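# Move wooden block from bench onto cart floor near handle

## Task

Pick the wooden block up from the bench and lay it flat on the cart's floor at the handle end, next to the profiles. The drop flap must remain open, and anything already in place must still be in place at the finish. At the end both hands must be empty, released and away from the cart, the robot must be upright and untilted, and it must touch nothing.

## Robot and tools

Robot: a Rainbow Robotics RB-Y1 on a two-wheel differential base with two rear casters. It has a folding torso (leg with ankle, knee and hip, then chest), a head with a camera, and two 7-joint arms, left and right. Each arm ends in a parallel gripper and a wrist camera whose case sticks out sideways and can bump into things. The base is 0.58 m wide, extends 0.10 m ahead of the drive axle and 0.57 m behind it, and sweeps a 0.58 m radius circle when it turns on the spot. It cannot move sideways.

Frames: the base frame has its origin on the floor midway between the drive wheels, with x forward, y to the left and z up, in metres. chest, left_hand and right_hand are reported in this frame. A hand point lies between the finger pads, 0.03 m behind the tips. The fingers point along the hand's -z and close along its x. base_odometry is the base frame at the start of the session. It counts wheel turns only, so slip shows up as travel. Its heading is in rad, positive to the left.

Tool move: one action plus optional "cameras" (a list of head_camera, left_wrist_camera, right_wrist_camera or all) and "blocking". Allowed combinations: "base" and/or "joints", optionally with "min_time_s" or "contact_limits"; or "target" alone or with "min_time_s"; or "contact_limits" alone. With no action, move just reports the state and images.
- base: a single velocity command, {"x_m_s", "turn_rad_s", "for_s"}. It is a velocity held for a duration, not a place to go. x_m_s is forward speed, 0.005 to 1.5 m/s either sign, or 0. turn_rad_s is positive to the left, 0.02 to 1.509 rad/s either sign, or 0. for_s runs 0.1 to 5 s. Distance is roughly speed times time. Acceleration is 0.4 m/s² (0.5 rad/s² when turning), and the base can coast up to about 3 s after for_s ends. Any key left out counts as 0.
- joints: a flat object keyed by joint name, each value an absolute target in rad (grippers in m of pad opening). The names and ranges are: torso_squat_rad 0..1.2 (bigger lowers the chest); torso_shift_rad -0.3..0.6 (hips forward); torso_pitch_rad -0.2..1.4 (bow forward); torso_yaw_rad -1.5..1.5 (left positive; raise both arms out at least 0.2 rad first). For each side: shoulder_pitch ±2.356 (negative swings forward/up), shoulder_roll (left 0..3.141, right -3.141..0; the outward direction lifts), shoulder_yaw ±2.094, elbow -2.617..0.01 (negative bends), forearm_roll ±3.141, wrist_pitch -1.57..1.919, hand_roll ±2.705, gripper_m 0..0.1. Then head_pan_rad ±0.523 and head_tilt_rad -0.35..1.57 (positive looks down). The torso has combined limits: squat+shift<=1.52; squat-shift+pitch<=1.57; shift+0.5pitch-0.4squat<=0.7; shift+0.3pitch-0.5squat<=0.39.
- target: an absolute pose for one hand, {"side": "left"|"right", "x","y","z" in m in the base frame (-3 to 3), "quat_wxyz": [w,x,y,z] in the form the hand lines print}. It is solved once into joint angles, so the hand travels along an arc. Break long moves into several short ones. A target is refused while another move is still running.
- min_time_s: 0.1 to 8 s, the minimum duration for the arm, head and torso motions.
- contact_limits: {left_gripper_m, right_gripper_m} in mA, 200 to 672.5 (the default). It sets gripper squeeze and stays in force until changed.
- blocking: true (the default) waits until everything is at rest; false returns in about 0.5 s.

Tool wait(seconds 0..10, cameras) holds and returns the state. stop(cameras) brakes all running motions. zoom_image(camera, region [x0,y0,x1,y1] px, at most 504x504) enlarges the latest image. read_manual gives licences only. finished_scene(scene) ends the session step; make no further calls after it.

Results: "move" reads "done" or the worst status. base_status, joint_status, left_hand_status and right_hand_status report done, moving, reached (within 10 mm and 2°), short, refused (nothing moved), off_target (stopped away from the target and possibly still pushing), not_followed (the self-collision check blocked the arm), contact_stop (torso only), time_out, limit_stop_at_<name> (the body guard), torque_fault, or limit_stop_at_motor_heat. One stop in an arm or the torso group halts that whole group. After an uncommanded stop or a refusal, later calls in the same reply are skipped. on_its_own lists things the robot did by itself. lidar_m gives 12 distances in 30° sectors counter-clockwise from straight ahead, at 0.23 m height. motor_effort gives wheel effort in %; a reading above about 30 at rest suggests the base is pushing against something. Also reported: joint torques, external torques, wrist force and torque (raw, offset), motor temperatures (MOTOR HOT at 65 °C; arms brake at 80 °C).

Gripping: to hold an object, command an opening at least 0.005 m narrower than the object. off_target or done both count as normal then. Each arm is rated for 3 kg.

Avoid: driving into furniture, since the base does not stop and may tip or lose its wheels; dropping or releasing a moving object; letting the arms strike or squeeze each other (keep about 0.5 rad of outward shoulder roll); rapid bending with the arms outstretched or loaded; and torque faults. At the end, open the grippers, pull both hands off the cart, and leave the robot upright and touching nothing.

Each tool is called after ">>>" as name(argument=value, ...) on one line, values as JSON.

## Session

Practice solved. Scene 2: repeat with the learnt plan.

>>> move(joints={"head_tilt_rad":0.75,"head_pan_rad":0.5}, cameras=["head_camera"])

>>> move(joints={"head_tilt_rad":0.75,"head_pan_rad":-0.3}, cameras=["head_camera"])

Scene clock: 1.00 s.
Joint torques (N m): left_arm=[-1.56 -0.76 0.68 -0.48 -0.13 -0.55 -0.13] | right_arm=[-3.64 -0.59 -0.78 -1.42 0.04 -0.56 0]
External joint torques (N m): left_arm=[-0.18 -0.9 0.67 0.08 -0.14 -0.13 -0.12] | right_arm=[-0.04 0.53 -0.73 0.22 -0.02 0.03 -0.02]
Motor temperatures (°C): left_arm=[30 28 31 35 34 32 37] | right_arm=[34 30 31 30 35 36 34]
Wrist force (N): left_arm=[-0.1 1.3 -7.8] | right_arm=[-2.6 0.9 -4.7]
Wrist torque (N m): left_arm=[-0.30 0.15 0.11] | right_arm=[-0.08 -0.10 -0.10]
Wrist force, peak (N): left_arm=[0.1 1.6 -7.9] | right_arm=[-2.9 0.8 -5.4]
move: done
base_odometry: x=+0.000 y=+0.000 heading=+0.000
lidar_m: 0.74 1.04 1.57 4.56 1.51 1.06 1.01 1.09 1.44 3.61 1.10 0.79
base_status: not commanded
joint_positions: torso_squat_rad=+0.350 torso_shift_rad=+0.000 torso_pitch_rad=+0.000 torso_yaw_rad=+0.000 left_shoulder_pitch_rad=+0.037 left_shoulder_roll_rad=+0.004 left_shoulder_yaw_rad=-0.043 left_elbow_rad=-0.196 left_forearm_roll_rad=-0.014 left_wrist_pitch_rad=+0.002 left_hand_roll_rad=+0.027 left_gripper_m=+0.099 right_shoulder_pitch_rad=-0.040 right_shoulder_roll_rad=-0.021 right_shoulder_yaw_rad=-0.018 right_elbow_rad=-0.235 right_forearm_roll_rad=+0.049 right_wrist_pitch_rad=-0.014 right_hand_roll_rad=+0.035 right_gripper_m=+0.099 head_pan_rad=+0.500 head_tilt_rad=+0.750
joint_status: all done
wheel_motors_off: 0
motor_effort: left_wheel=+0(1) right_wheel=+0(2)
chest: x=-0.2280 y=+0.0001 z=+1.2475 quat_wxyz=(+1.000, +0.000, +0.000, +0.000) (m; base frame)
left_hand: x=-0.1598 y=+0.2200 z=+0.5653 quat_wxyz=(+0.997, +0.000, -0.079, -0.009) (m; base frame)
right_hand: x=-0.0823 y=-0.2360 z=+0.5770 quat_wxyz=(+0.989, -0.016, -0.142, +0.041) (m; base frame)
pictures: head_camera
camera_calibration:
head_camera: T_world_to_cam=[[0.476648, -0.878535, -0.0313629, 0.142779], [-0.572985, -0.28342, -0.769, 1.04683], [0.666705, 0.384513, -0.638478, 1.00665], [0, 0, 0, 1]] pos_world=[-0.139374, 0.0350592, 1.45221]

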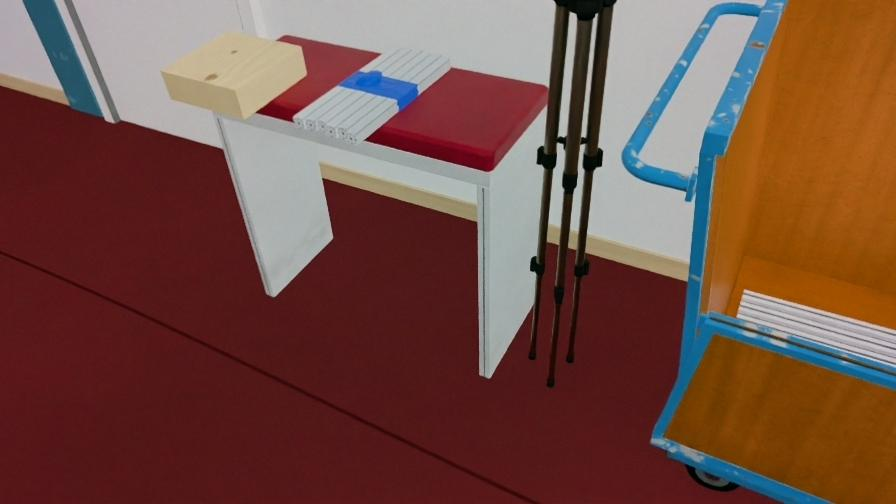

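Scene clock: 2.20 s.
Joint torques (N m): left_arm=[-1.51 -0.97 0.68 -0.42 -0.04 -0.53 0.15] | right_arm=[-3.77 -0.74 -0.77 -1.54 -0.12 -0.59 -0.02]
External joint torques (N m): left_arm=[-0.13 -1.12 0.67 0.14 -0.04 -0.11 0.15] | right_arm=[-0.17 0.38 -0.73 0.09 -0.19 0.01 -0.03]
Wrist force (N): left_arm=[-0.5 1.5 -7.3] | right_arm=[-2.5 0.7 -4.5]
Wrist torque (N m): left_arm=[-0.34 0.13 0.08] | right_arm=[-0.05 -0.11 -0.09]
Wrist force, peak (N): left_arm=[-0.7 1.3 -8.3] | right_arm=[-2.9 1.1 -5.5]
move: done
base_odometry: x=+0.000 y=+0.000 heading=+0.000
lidar_m: 0.73 1.02 1.57 4.57 1.52 1.09 1.02 1.07 1.44 3.61 1.09 0.78
base_status: not commanded
joint_positions: torso_squat_rad=+0.350 torso_shift_rad=+0.000 torso_pitch_rad=+0.000 torso_yaw_rad=+0.000 left_shoulder_pitch_rad=+0.037 left_shoulder_roll_rad=+0.004 left_shoulder_yaw_rad=-0.043 left_elbow_rad=-0.196 left_forearm_roll_rad=-0.014 left_wrist_pitch_rad=+0.002 left_hand_roll_rad=+0.027 left_gripper_m=+0.099 right_shoulder_pitch_rad=-0.040 right_shoulder_roll_rad=-0.021 right_shoulder_yaw_rad=-0.018 right_elbow_rad=-0.235 right_forearm_roll_rad=+0.049 right_wrist_pitch_rad=-0.014 right_hand_roll_rad=+0.035 right_gripper_m=+0.099 head_pan_rad=-0.300 head_tilt_rad=+0.750
joint_status: all done
wheel_motors_off: 0
motor_effort: left_wheel=+0(1) right_wheel=+0(2)
chest: x=-0.2280 y=+0.0001 z=+1.2475 quat_wxyz=(+1.000, +0.000, +0.000, +0.000) (m; base frame)
left_hand: x=-0.1598 y=+0.2200 z=+0.5653 quat_wxyz=(+0.997, +0.000, -0.079, -0.009) (m; base frame)
right_hand: x=-0.0823 y=-0.2360 z=+0.5770 quat_wxyz=(+0.989, -0.016, -0.142, +0.041) (m; base frame)
pictures: head_camera
camera_calibration:
head_camera: T_world_to_cam=[[-0.298078, -0.954025, -0.0313979, -0.0167932], [-0.602503, 0.213557, -0.769015, 1.0407], [0.740364, -0.210309, -0.63846, 1.02188], [0, 0, 0, 1]] pos_world=[-0.134542, -0.0233594, 1.45221]

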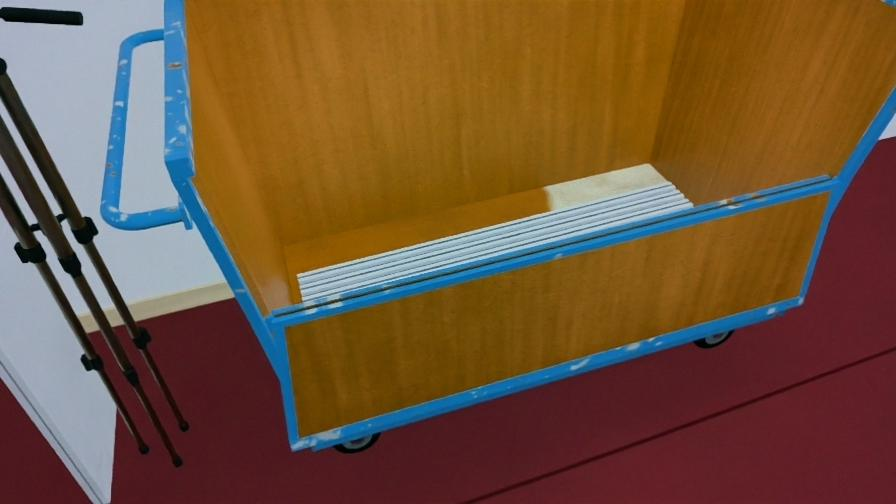

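>>> move(base={"x_m_s":-0.3,"for_s":0.6})

>>> move(base={"turn_rad_s":1.0,"for_s":1.5708})

>>> move(base={"x_m_s":0.6,"for_s":2.28})

>>> move(base={"turn_rad_s":-1.0,"for_s":1.5708}, joints={"torso_squat_rad":0.8,"torso_pitch_rad":0.4,"right_shoulder_pitch_rad":-0.504,"right_shoulder_roll_rad":-0.004,"right_shoulder_yaw_rad":-0.063,"right_elbow_rad":-1.315,"right_forearm_roll_rad":-0.716,"right_wrist_pitch_rad":-0.239,"right_hand_roll_rad":0.731,"head_tilt_rad":0.5,"head_pan_rad":0,"left_shoulder_roll_rad":0.4,"left_shoulder_pitch_rad":-0.3,"left_elbow_rad":-0.5}, min_time_s=2.5, cameras=["head_camera","right_wrist_camera"])

Scene clock: 8.33 s.
Joint torques (N m): left_arm=[-2.16 -0.66 0.44 -0.58 -0.07 -0.61 0.05] | right_arm=[-4.24 -0.48 -0.73 -1.65 -0.13 -0.58 -0.01]
External joint torques (N m): left_arm=[-0.77 -0.81 0.43 -0.02 -0.07 -0.19 0.06] | right_arm=[-0.64 0.64 -0.69 -0.02 -0.19 0.01 -0.03]
Wrist force (N): left_arm=[-0.7 1.2 -7.4] | right_arm=[-2.4 1.1 -4.9]
Wrist torque (N m): left_arm=[-0.24 0.06 0.07] | right_arm=[-0.10 -0.05 -0.10]
Wrist force, peak (N): left_arm=[0.5 1.5 -8.5] | right_arm=[-2.7 1.4 -5.3]
move: done
base_odometry: x=-0.144 y=+0.000 heading=+0.000
lidar_m: 0.89 1.16 1.64 3.96 1.30 0.93 0.88 0.93 1.25 3.13 1.29 0.93
base_status: done (sent for 0.6 of 0.6 s)
joint_positions: torso_squat_rad=+0.350 torso_shift_rad=+0.000 torso_pitch_rad=+0.000 torso_yaw_rad=+0.000 left_shoulder_pitch_rad=+0.037 left_shoulder_roll_rad=+0.004 left_shoulder_yaw_rad=-0.043 left_elbow_rad=-0.196 left_forearm_roll_rad=-0.014 left_wrist_pitch_rad=+0.002 left_hand_roll_rad=+0.027 left_gripper_m=+0.099 right_shoulder_pitch_rad=-0.040 right_shoulder_roll_rad=-0.021 right_shoulder_yaw_rad=-0.018 right_elbow_rad=-0.235 right_forearm_roll_rad=+0.049 right_wrist_pitch_rad=-0.014 right_hand_roll_rad=+0.035 right_gripper_m=+0.099 head_pan_rad=-0.300 head_tilt_rad=+0.750
joint_status: not commanded
wheel_motors_off: 0
motor_effort: left_wheel=-1(22) right_wheel=+1(42)
chest: x=-0.2281 y=+0.0001 z=+1.2475 quat_wxyz=(+1.000, +0.000, +0.000, +0.000) (m; base frame)
left_hand: x=-0.1598 y=+0.2200 z=+0.5653 quat_wxyz=(+0.997, +0.000, -0.079, -0.009) (m; base frame)
right_hand: x=-0.0824 y=-0.2360 z=+0.5770 quat_wxyz=(+0.989, -0.016, -0.142, +0.041) (m; base frame)
pictures: none

Scene clock: 11.80 s.
Joint torques (N m): left_arm=[-1.81 -1.05 0.72 -0.46 -0.01 -0.72 -0.13] | right_arm=[-4.24 -0.4 -0.78 -1.53 -0.15 -0.62 -0.02]
External joint torques (N m): left_arm=[-0.43 -1.21 0.71 0.09 -0.01 -0.3 -0.13] | right_arm=[-0.64 0.72 -0.74 0.1 -0.21 -0.02 -0.03]
Wrist force (N): left_arm=[0.0 2.1 -7.3] | right_arm=[-2.6 0.8 -4.9]
Wrist torque (N m): left_arm=[-0.38 0.17 0.07] | right_arm=[-0.08 -0.10 -0.10]
Wrist force, peak (N): left_arm=[0.1 1.3 -8.5] | right_arm=[-2.7 1.6 -5.5]
move: done
base_odometry: x=-0.144 y=+0.000 heading=+1.227
lidar_m: 2.86 2.20 1.10 0.89 0.87 0.97 1.51 4.20 1.19 0.91 0.88 1.18
base_status: done (sent for 1.57 of 1.57 s)
joint_positions: torso_squat_rad=+0.350 torso_shift_rad=+0.000 torso_pitch_rad=+0.000 torso_yaw_rad=+0.000 left_shoulder_pitch_rad=+0.037 left_shoulder_roll_rad=+0.004 left_shoulder_yaw_rad=-0.043 left_elbow_rad=-0.196 left_forearm_roll_rad=-0.014 left_wrist_pitch_rad=+0.002 left_hand_roll_rad=+0.027 left_gripper_m=+0.099 right_shoulder_pitch_rad=-0.040 right_shoulder_roll_rad=-0.021 right_shoulder_yaw_rad=-0.018 right_elbow_rad=-0.235 right_forearm_roll_rad=+0.049 right_wrist_pitch_rad=-0.014 right_hand_roll_rad=+0.035 right_gripper_m=+0.099 head_pan_rad=-0.300 head_tilt_rad=+0.750
joint_status: not commanded
wheel_motors_off: 0
motor_effort: left_wheel=+5(43) right_wheel=+19(53)
chest: x=-0.2280 y=+0.0001 z=+1.2475 quat_wxyz=(+1.000, +0.000, +0.000, +0.000) (m; base frame)
left_hand: x=-0.1598 y=+0.2200 z=+0.5653 quat_wxyz=(+0.997, +0.000, -0.079, -0.009) (m; base frame)
right_hand: x=-0.0824 y=-0.2360 z=+0.5770 quat_wxyz=(+0.989, -0.016, -0.142, +0.041) (m; base frame)
pictures: none

Scene clock: 15.63 s.
Joint torques (N m): left_arm=[-1.05 -0.7 0.67 -0.27 0.05 -0.64 0.01] | right_arm=[-2.99 -0.68 -0.52 -1.33 0.04 -0.49 -0.15]
External joint torques (N m): left_arm=[0.33 -0.85 0.66 0.28 0.05 -0.22 0.02] | right_arm=[0.61 0.44 -0.48 0.3 -0.02 0.11 -0.17]
Wrist force (N): left_arm=[0.3 1.6 -8.1] | right_arm=[-3.0 1.4 -4.7]
Wrist torque (N m): left_arm=[-0.32 0.16 0.12] | right_arm=[-0.14 -0.15 -0.09]
Wrist force, peak (N): left_arm=[0.2 1.9 -8.4] | right_arm=[-3.1 1.5 -5.1]
move: done
base_odometry: x=+0.314 y=+1.281 heading=+1.228
lidar_m: 2.00 3.42 1.69 1.37 1.37 1.50 2.36 1.28 0.93 1.20 0.57 1.29
base_status: done (sent for 2.27 of 2.27 s)
joint_positions: torso_squat_rad=+0.350 torso_shift_rad=+0.000 torso_pitch_rad=+0.000 torso_yaw_rad=+0.000 left_shoulder_pitch_rad=+0.037 left_shoulder_roll_rad=+0.004 left_shoulder_yaw_rad=-0.043 left_elbow_rad=-0.196 left_forearm_roll_rad=-0.014 left_wrist_pitch_rad=+0.002 left_hand_roll_rad=+0.027 left_gripper_m=+0.099 right_shoulder_pitch_rad=-0.040 right_shoulder_roll_rad=-0.021 right_shoulder_yaw_rad=-0.018 right_elbow_rad=-0.235 right_forearm_roll_rad=+0.049 right_wrist_pitch_rad=-0.014 right_hand_roll_rad=+0.035 right_gripper_m=+0.099 head_pan_rad=-0.300 head_tilt_rad=+0.750
joint_status: not commanded
wheel_motors_off: 0
motor_effort: left_wheel=+20(55) right_wheel=-21(52)
chest: x=-0.2279 y=+0.0001 z=+1.2475 quat_wxyz=(+1.000, +0.000, +0.000, +0.000) (m; base frame)
left_hand: x=-0.1597 y=+0.2200 z=+0.5653 quat_wxyz=(+0.997, +0.000, -0.079, -0.009) (m; base frame)
right_hand: x=-0.0822 y=-0.2360 z=+0.5770 quat_wxyz=(+0.989, -0.016, -0.142, +0.041) (m; base frame)
pictures: none

Scene clock: 19.13 s.
Joint torques (N m): left_arm=[-2.45 8.43 2.98 -2.59 -0.02 -0.97 -0.02] | right_arm=[-13.36 1.16 -1.06 -10.87 0.37 -1.51 0.08]
External joint torques (N m): left_arm=[-0.4 -1.7 0.92 -0.11 -0.07 -0.23 0] | right_arm=[-1.35 2.1 -1.43 -1.08 -0.15 -0.08 0.03]
Wrist force (N): left_arm=[-1.0 -0.8 -7.5] | right_arm=[-7.2 0.9 1.2]
Wrist torque (N m): left_arm=[-0.18 0.13 0.14] | right_arm=[-0.18 -0.41 -0.24]
Wrist force, peak (N): left_arm=[0.2 1.2 -8.1] | right_arm=[-8.8 7.7 7.0]
move: done
base_odometry: x=+0.313 y=+1.281 heading=+0.002
lidar_m: 0.56 1.21 1.64 4.21 2.01 1.43 1.37 1.43 1.92 1.78 0.91 0.97
base_status: done (sent for 1.57 of 1.57 s)
joint_positions: torso_squat_rad=+0.800 torso_shift_rad=+0.000 torso_pitch_rad=+0.400 torso_yaw_rad=+0.000 left_shoulder_pitch_rad=-0.300 left_shoulder_roll_rad=+0.400 left_shoulder_yaw_rad=-0.043 left_elbow_rad=-0.500 left_forearm_roll_rad=-0.014 left_wrist_pitch_rad=+0.002 left_hand_roll_rad=+0.027 left_gripper_m=+0.099 right_shoulder_pitch_rad=-0.504 right_shoulder_roll_rad=-0.004 right_shoulder_yaw_rad=-0.063 right_elbow_rad=-1.315 right_forearm_roll_rad=-0.716 right_wrist_pitch_rad=-0.239 right_hand_roll_rad=+0.731 right_gripper_m=+0.099 head_pan_rad=+0.000 head_tilt_rad=+0.500
joint_status: all done
wheel_motors_off: 0
motor_effort: left_wheel=+20(55) right_wheel=-3(50)
chest: x=-0.1075 y=+0.0001 z=+1.0532 quat_wxyz=(+0.980, +0.000, +0.199, +0.000) (m; base frame)
left_hand: x=+0.1052 y=+0.4554 z=+0.4317 quat_wxyz=(+0.961, +0.160, -0.192, -0.119) (m; base frame)
right_hand: x=+0.4492 y=-0.1905 z=+0.7770 quat_wxyz=(+0.708, -0.018, -0.706, -0.017) (m; base frame)
pictures: head_camera, right_wrist_camera
camera_calibration:
head_camera: T_world_to_cam=[[-0.00752897, -0.999504, -0.0305764, 0.0367174], [-0.746479, 0.0259634, -0.664902, 0.861777], [0.665366, 0.0178186, -0.746305, 0.868512], [0, 0, 0, 1]] pos_world=[0.0656964, -0.00115111, 1.22229]
right_wrist_camera: T_world_to_cam=[[0.0213564, -0.0317215, -0.999269, 0.759516], [-0.46271, 0.885695, -0.0380051, 0.433193], [0.886253, 0.463183, 0.0042374, -0.240995], [0, 0, 0, 1]] pos_world=[0.397804, -0.24796, 0.776445]

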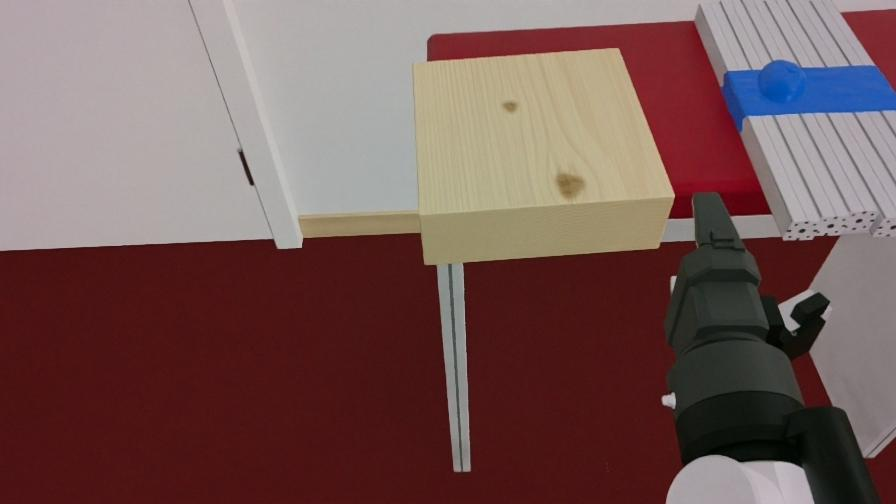

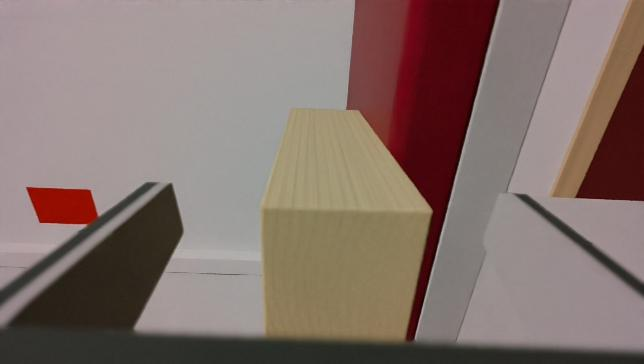

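>>> move(target={"side":"right","x":0.42,"y":-0.08,"z":0.767,"quat_wxyz":[0.7068,0.0219,-0.7068,0.0219]}, min_time_s=1.5)

>>> move(base={"x_m_s":0.1,"for_s":0.75}, cameras=["head_camera","right_wrist_camera"])

Scene clock: 25.23 s.
Joint torques (N m): left_arm=[-1.92 8.63 2.63 -2.8 -0.04 -1.03 -0.01] | right_arm=[-10.7 4.79 0.85 -9.93 0.62 -1.34 0.23]
External joint torques (N m): left_arm=[0.13 -1.5 0.57 -0.32 -0.09 -0.3 0] | right_arm=[0.82 2.43 0.69 -0.42 -0.22 -0.27 0.18]
Wrist force (N): left_arm=[-1.0 -1.1 -6.7] | right_arm=[-7.0 0.9 1.1]
Wrist torque (N m): left_arm=[-0.13 0.11 0.13] | right_arm=[-0.12 -0.41 -0.25]
Wrist force, peak (N): left_arm=[-2.1 -0.7 -7.6] | right_arm=[-8.0 1.0 1.1]
move: done
base_odometry: x=+0.313 y=+1.281 heading=+0.002
lidar_m: 0.57 1.21 1.62 4.21 2.00 1.45 1.37 1.44 1.91 1.79 0.92 0.97
base_status: not commanded
joint_positions: torso_squat_rad=+0.800 torso_shift_rad=+0.000 torso_pitch_rad=+0.400 torso_yaw_rad=+0.000 left_shoulder_pitch_rad=-0.300 left_shoulder_roll_rad=+0.400 left_shoulder_yaw_rad=-0.043 left_elbow_rad=-0.500 left_forearm_roll_rad=-0.014 left_wrist_pitch_rad=+0.002 left_hand_roll_rad=+0.027 left_gripper_m=+0.099 right_shoulder_pitch_rad=-0.497 right_shoulder_roll_rad=+0.000 right_shoulder_yaw_rad=+0.261 right_elbow_rad=-1.266 right_forearm_roll_rad=-1.013 right_wrist_pitch_rad=-0.429 right_hand_roll_rad=+0.979 right_gripper_m=+0.099 head_pan_rad=+0.000 head_tilt_rad=+0.500
joint_status: all done
wheel_motors_off: 0
motor_effort: left_wheel=+20(22) right_wheel=-3(4)
chest: x=-0.1075 y=+0.0001 z=+1.0532 quat_wxyz=(+0.980, +0.000, +0.199, +0.000) (m; base frame)
left_hand: x=+0.1052 y=+0.4554 z=+0.4317 quat_wxyz=(+0.961, +0.160, -0.192, -0.119) (m; base frame)
right_hand: x=+0.4201 y=-0.0802 z=+0.7668 quat_wxyz=(+0.705, +0.024, -0.708, +0.023) (m; base frame)
right_hand_status: reached (checked arc, planned for 1.5 s): 0 mm and 0.4 deg off.
pictures: none

Scene clock: 26.67 s.
Joint torques (N m): left_arm=[-1.78 8.73 3 -2.44 0.02 -1 -0.07] | right_arm=[-11.55 4.33 0.39 -9.97 0.52 -1.23 0.07]
External joint torques (N m): left_arm=[0.27 -1.4 0.93 0.05 -0.03 -0.27 -0.06] | right_arm=[-0.04 1.97 0.22 -0.46 -0.32 -0.16 0.02]
Wrist force (N): left_arm=[-1.1 -0.8 -7.3] | right_arm=[-6.8 0.6 1.3]
Wrist torque (N m): left_arm=[-0.16 0.09 0.10] | right_arm=[-0.12 -0.37 -0.26]
Wrist force, peak (N): left_arm=[-1.6 -0.6 -8.0] | right_arm=[-7.8 0.5 1.5]
move: done
base_odometry: x=+0.390 y=+1.281 heading=+0.001
lidar_m: 0.48 1.13 1.52 3.91 2.13 1.52 1.45 1.51 2.02 1.48 0.86 0.97
base_status: done (sent for 0.77 of 0.77 s)
joint_positions: torso_squat_rad=+0.800 torso_shift_rad=+0.000 torso_pitch_rad=+0.400 torso_yaw_rad=+0.000 left_shoulder_pitch_rad=-0.300 left_shoulder_roll_rad=+0.400 left_shoulder_yaw_rad=-0.043 left_elbow_rad=-0.500 left_forearm_roll_rad=-0.014 left_wrist_pitch_rad=+0.002 left_hand_roll_rad=+0.027 left_gripper_m=+0.099 right_shoulder_pitch_rad=-0.497 right_shoulder_roll_rad=+0.000 right_shoulder_yaw_rad=+0.261 right_elbow_rad=-1.266 right_forearm_roll_rad=-1.013 right_wrist_pitch_rad=-0.429 right_hand_roll_rad=+0.979 right_gripper_m=+0.099 head_pan_rad=+0.000 head_tilt_rad=+0.500
joint_status: not commanded
wheel_motors_off: 0
motor_effort: left_wheel=-6(48) right_wheel=+7(28)
chest: x=-0.1075 y=+0.0001 z=+1.0532 quat_wxyz=(+0.980, +0.000, +0.199, +0.000) (m; base frame)
left_hand: x=+0.1053 y=+0.4554 z=+0.4317 quat_wxyz=(+0.961, +0.160, -0.192, -0.119) (m; base frame)
right_hand: x=+0.4200 y=-0.0802 z=+0.7666 quat_wxyz=(+0.705, +0.024, -0.708, +0.023) (m; base frame)
pictures: head_camera, right_wrist_camera
camera_calibration:
head_camera: T_world_to_cam=[[-0.00752782, -0.999504, -0.0305758, 0.0366137], [-0.74653, 0.0259608, -0.664845, 0.861647], [0.665309, 0.0178209, -0.746355, 0.868505], [0, 0, 0, 1]] pos_world=[0.0656964, -0.00125113, 1.22219]
right_wrist_camera: T_world_to_cam=[[0.0325347, -0.0265666, -0.999117, 0.748874], [-0.562636, 0.825723, -0.0402775, 0.360475], [0.826064, 0.56345, 0.0119173, -0.238717], [0, 0, 0, 1]] pos_world=[0.375647, -0.143252, 0.765577]

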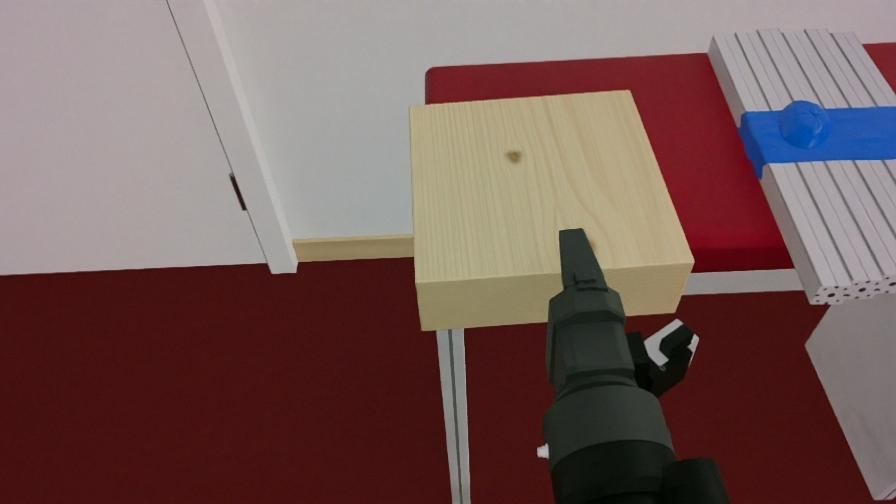

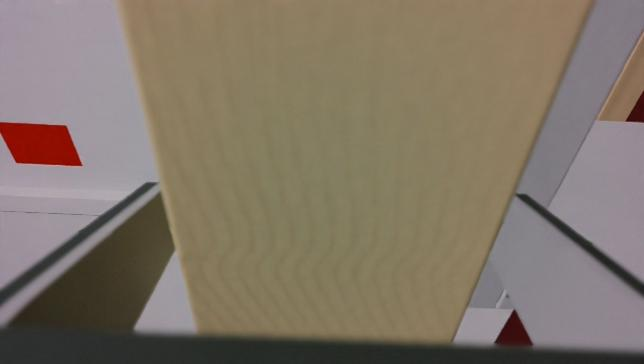

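>>> move(target={"side":"right","x":0.432,"y":-0.066,"z":0.767,"quat_wxyz":[0.7068,0.0219,-0.7068,0.0219]}, min_time_s=0.8)

>>> move(target={"side":"right","x":0.453,"y":-0.065,"z":0.767,"quat_wxyz":[0.7068,0.0219,-0.7068,0.0219]}, min_time_s=1, cameras=["head_camera"])

>>> move(joints={"right_gripper_m":0.045})

>>> move(target={"side":"right","x":0.45,"y":-0.065,"z":0.87,"quat_wxyz":[0.7068,0.0219,-0.7068,0.0219]}, min_time_s=1.8, cameras=["head_camera"])

Scene clock: 30.33 s.
Joint torques (N m): left_arm=[-1.68 8.64 2.84 -2.6 -0.04 -0.95 -0.11] | right_arm=[-14.38 4.85 0.89 -9.58 0.61 -1.18 0.29]
External joint torques (N m): left_arm=[0.37 -1.49 0.77 -0.11 -0.08 -0.21 -0.09] | right_arm=[-1.83 2.39 0.91 -0.16 -0.32 -0.18 0.24]
Wrist force (N): left_arm=[-2.1 -1.0 -6.7] | right_arm=[-7.6 0.7 1.4]
Wrist torque (N m): left_arm=[-0.16 -0.03 0.13] | right_arm=[-0.13 -0.45 -0.24]
Wrist force, peak (N): left_arm=[-1.9 -0.7 -7.5] | right_arm=[-7.9 0.7 0.4]
move: done
base_odometry: x=+0.390 y=+1.281 heading=+0.001
lidar_m: 0.48 1.12 1.52 3.91 2.13 1.52 1.45 1.51 2.01 1.48 0.87 0.97
base_status: not commanded
joint_positions: torso_squat_rad=+0.800 torso_shift_rad=+0.000 torso_pitch_rad=+0.400 torso_yaw_rad=+0.000 left_shoulder_pitch_rad=-0.300 left_shoulder_roll_rad=+0.400 left_shoulder_yaw_rad=-0.043 left_elbow_rad=-0.500 left_forearm_roll_rad=-0.014 left_wrist_pitch_rad=+0.002 left_hand_roll_rad=+0.027 left_gripper_m=+0.099 right_shoulder_pitch_rad=-0.571 right_shoulder_roll_rad=+0.000 right_shoulder_yaw_rad=+0.296 right_elbow_rad=-1.187 right_forearm_roll_rad=-1.094 right_wrist_pitch_rad=-0.479 right_hand_roll_rad=+1.025 right_gripper_m=+0.099 head_pan_rad=+0.000 head_tilt_rad=+0.500
joint_status: all done
wheel_motors_off: 0
motor_effort: left_wheel=-6(7) right_wheel=+9(9)
chest: x=-0.1075 y=+0.0001 z=+1.0532 quat_wxyz=(+0.980, +0.000, +0.199, +0.000) (m; base frame)
left_hand: x=+0.1053 y=+0.4554 z=+0.4317 quat_wxyz=(+0.961, +0.160, -0.192, -0.119) (m; base frame)
right_hand: x=+0.4319 y=-0.0664 z=+0.7668 quat_wxyz=(+0.707, +0.022, -0.707, +0.022) (m; base frame)
right_hand_status: reached (checked arc, planned for 0.8 s): 0 mm and 0.0 deg off.
pictures: none

Scene clock: 31.67 s.
Joint torques (N m): left_arm=[-1.72 8.62 2.84 -2.53 0 -0.93 -0.02] | right_arm=[-15.76 -1.11 -3.91 -8.61 0.49 -1.25 -0.15]
External joint torques (N m): left_arm=[0.34 -1.51 0.77 -0.04 -0.04 -0.2 0] | right_arm=[-1.82 -2.96 -3.65 0.69 -0.44 -0.18 -0.2]
Wrist force (N): left_arm=[-2.1 -1.1 -6.9] | right_arm=[-4.2 3.7 10.9]
Wrist torque (N m): left_arm=[-0.15 -0.01 0.09] | right_arm=[0.01 -0.61 -0.02]
Wrist force, peak (N): left_arm=[-1.6 -1.6 -7.5] | right_arm=[-3.8 3.3 12.9]
move: done
base_odometry: x=+0.390 y=+1.281 heading=+0.001
lidar_m: 0.49 1.12 1.51 3.91 2.12 1.52 1.44 1.51 2.02 1.47 0.86 0.98
base_status: not commanded
joint_positions: torso_squat_rad=+0.800 torso_shift_rad=+0.000 torso_pitch_rad=+0.400 torso_yaw_rad=+0.000 left_shoulder_pitch_rad=-0.300 left_shoulder_roll_rad=+0.400 left_shoulder_yaw_rad=-0.043 left_elbow_rad=-0.500 left_forearm_roll_rad=-0.014 left_wrist_pitch_rad=+0.002 left_hand_roll_rad=+0.027 left_gripper_m=+0.099 right_shoulder_pitch_rad=-0.664 right_shoulder_roll_rad=-0.008 right_shoulder_yaw_rad=+0.285 right_elbow_rad=-1.080 right_forearm_roll_rad=-1.093 right_wrist_pitch_rad=-0.494 right_hand_roll_rad=+0.981 right_gripper_m=+0.099 head_pan_rad=+0.000 head_tilt_rad=+0.500
joint_status: all done
wheel_motors_off: 0
motor_effort: left_wheel=-5(6) right_wheel=+9(9)
chest: x=-0.1075 y=+0.0001 z=+1.0532 quat_wxyz=(+0.980, +0.000, +0.199, +0.000) (m; base frame)
left_hand: x=+0.1053 y=+0.4554 z=+0.4317 quat_wxyz=(+0.961, +0.160, -0.192, -0.119) (m; base frame)
right_hand: x=+0.4526 y=-0.0645 z=+0.7671 quat_wxyz=(+0.707, +0.022, -0.706, +0.022) (m; base frame)
right_hand_status: reached (checked arc, planned for 1.0 s): 1 mm and 0.1 deg off.
pictures: head_camera
camera_calibration:
head_camera: T_world_to_cam=[[-0.00752851, -0.999504, -0.030576, 0.036617], [-0.746479, 0.0259628, -0.664902, 0.861779], [0.665366, 0.0178186, -0.746305, 0.868514], [0, 0, 0, 1]] pos_world=[0.0656964, -0.00125112, 1.22229]

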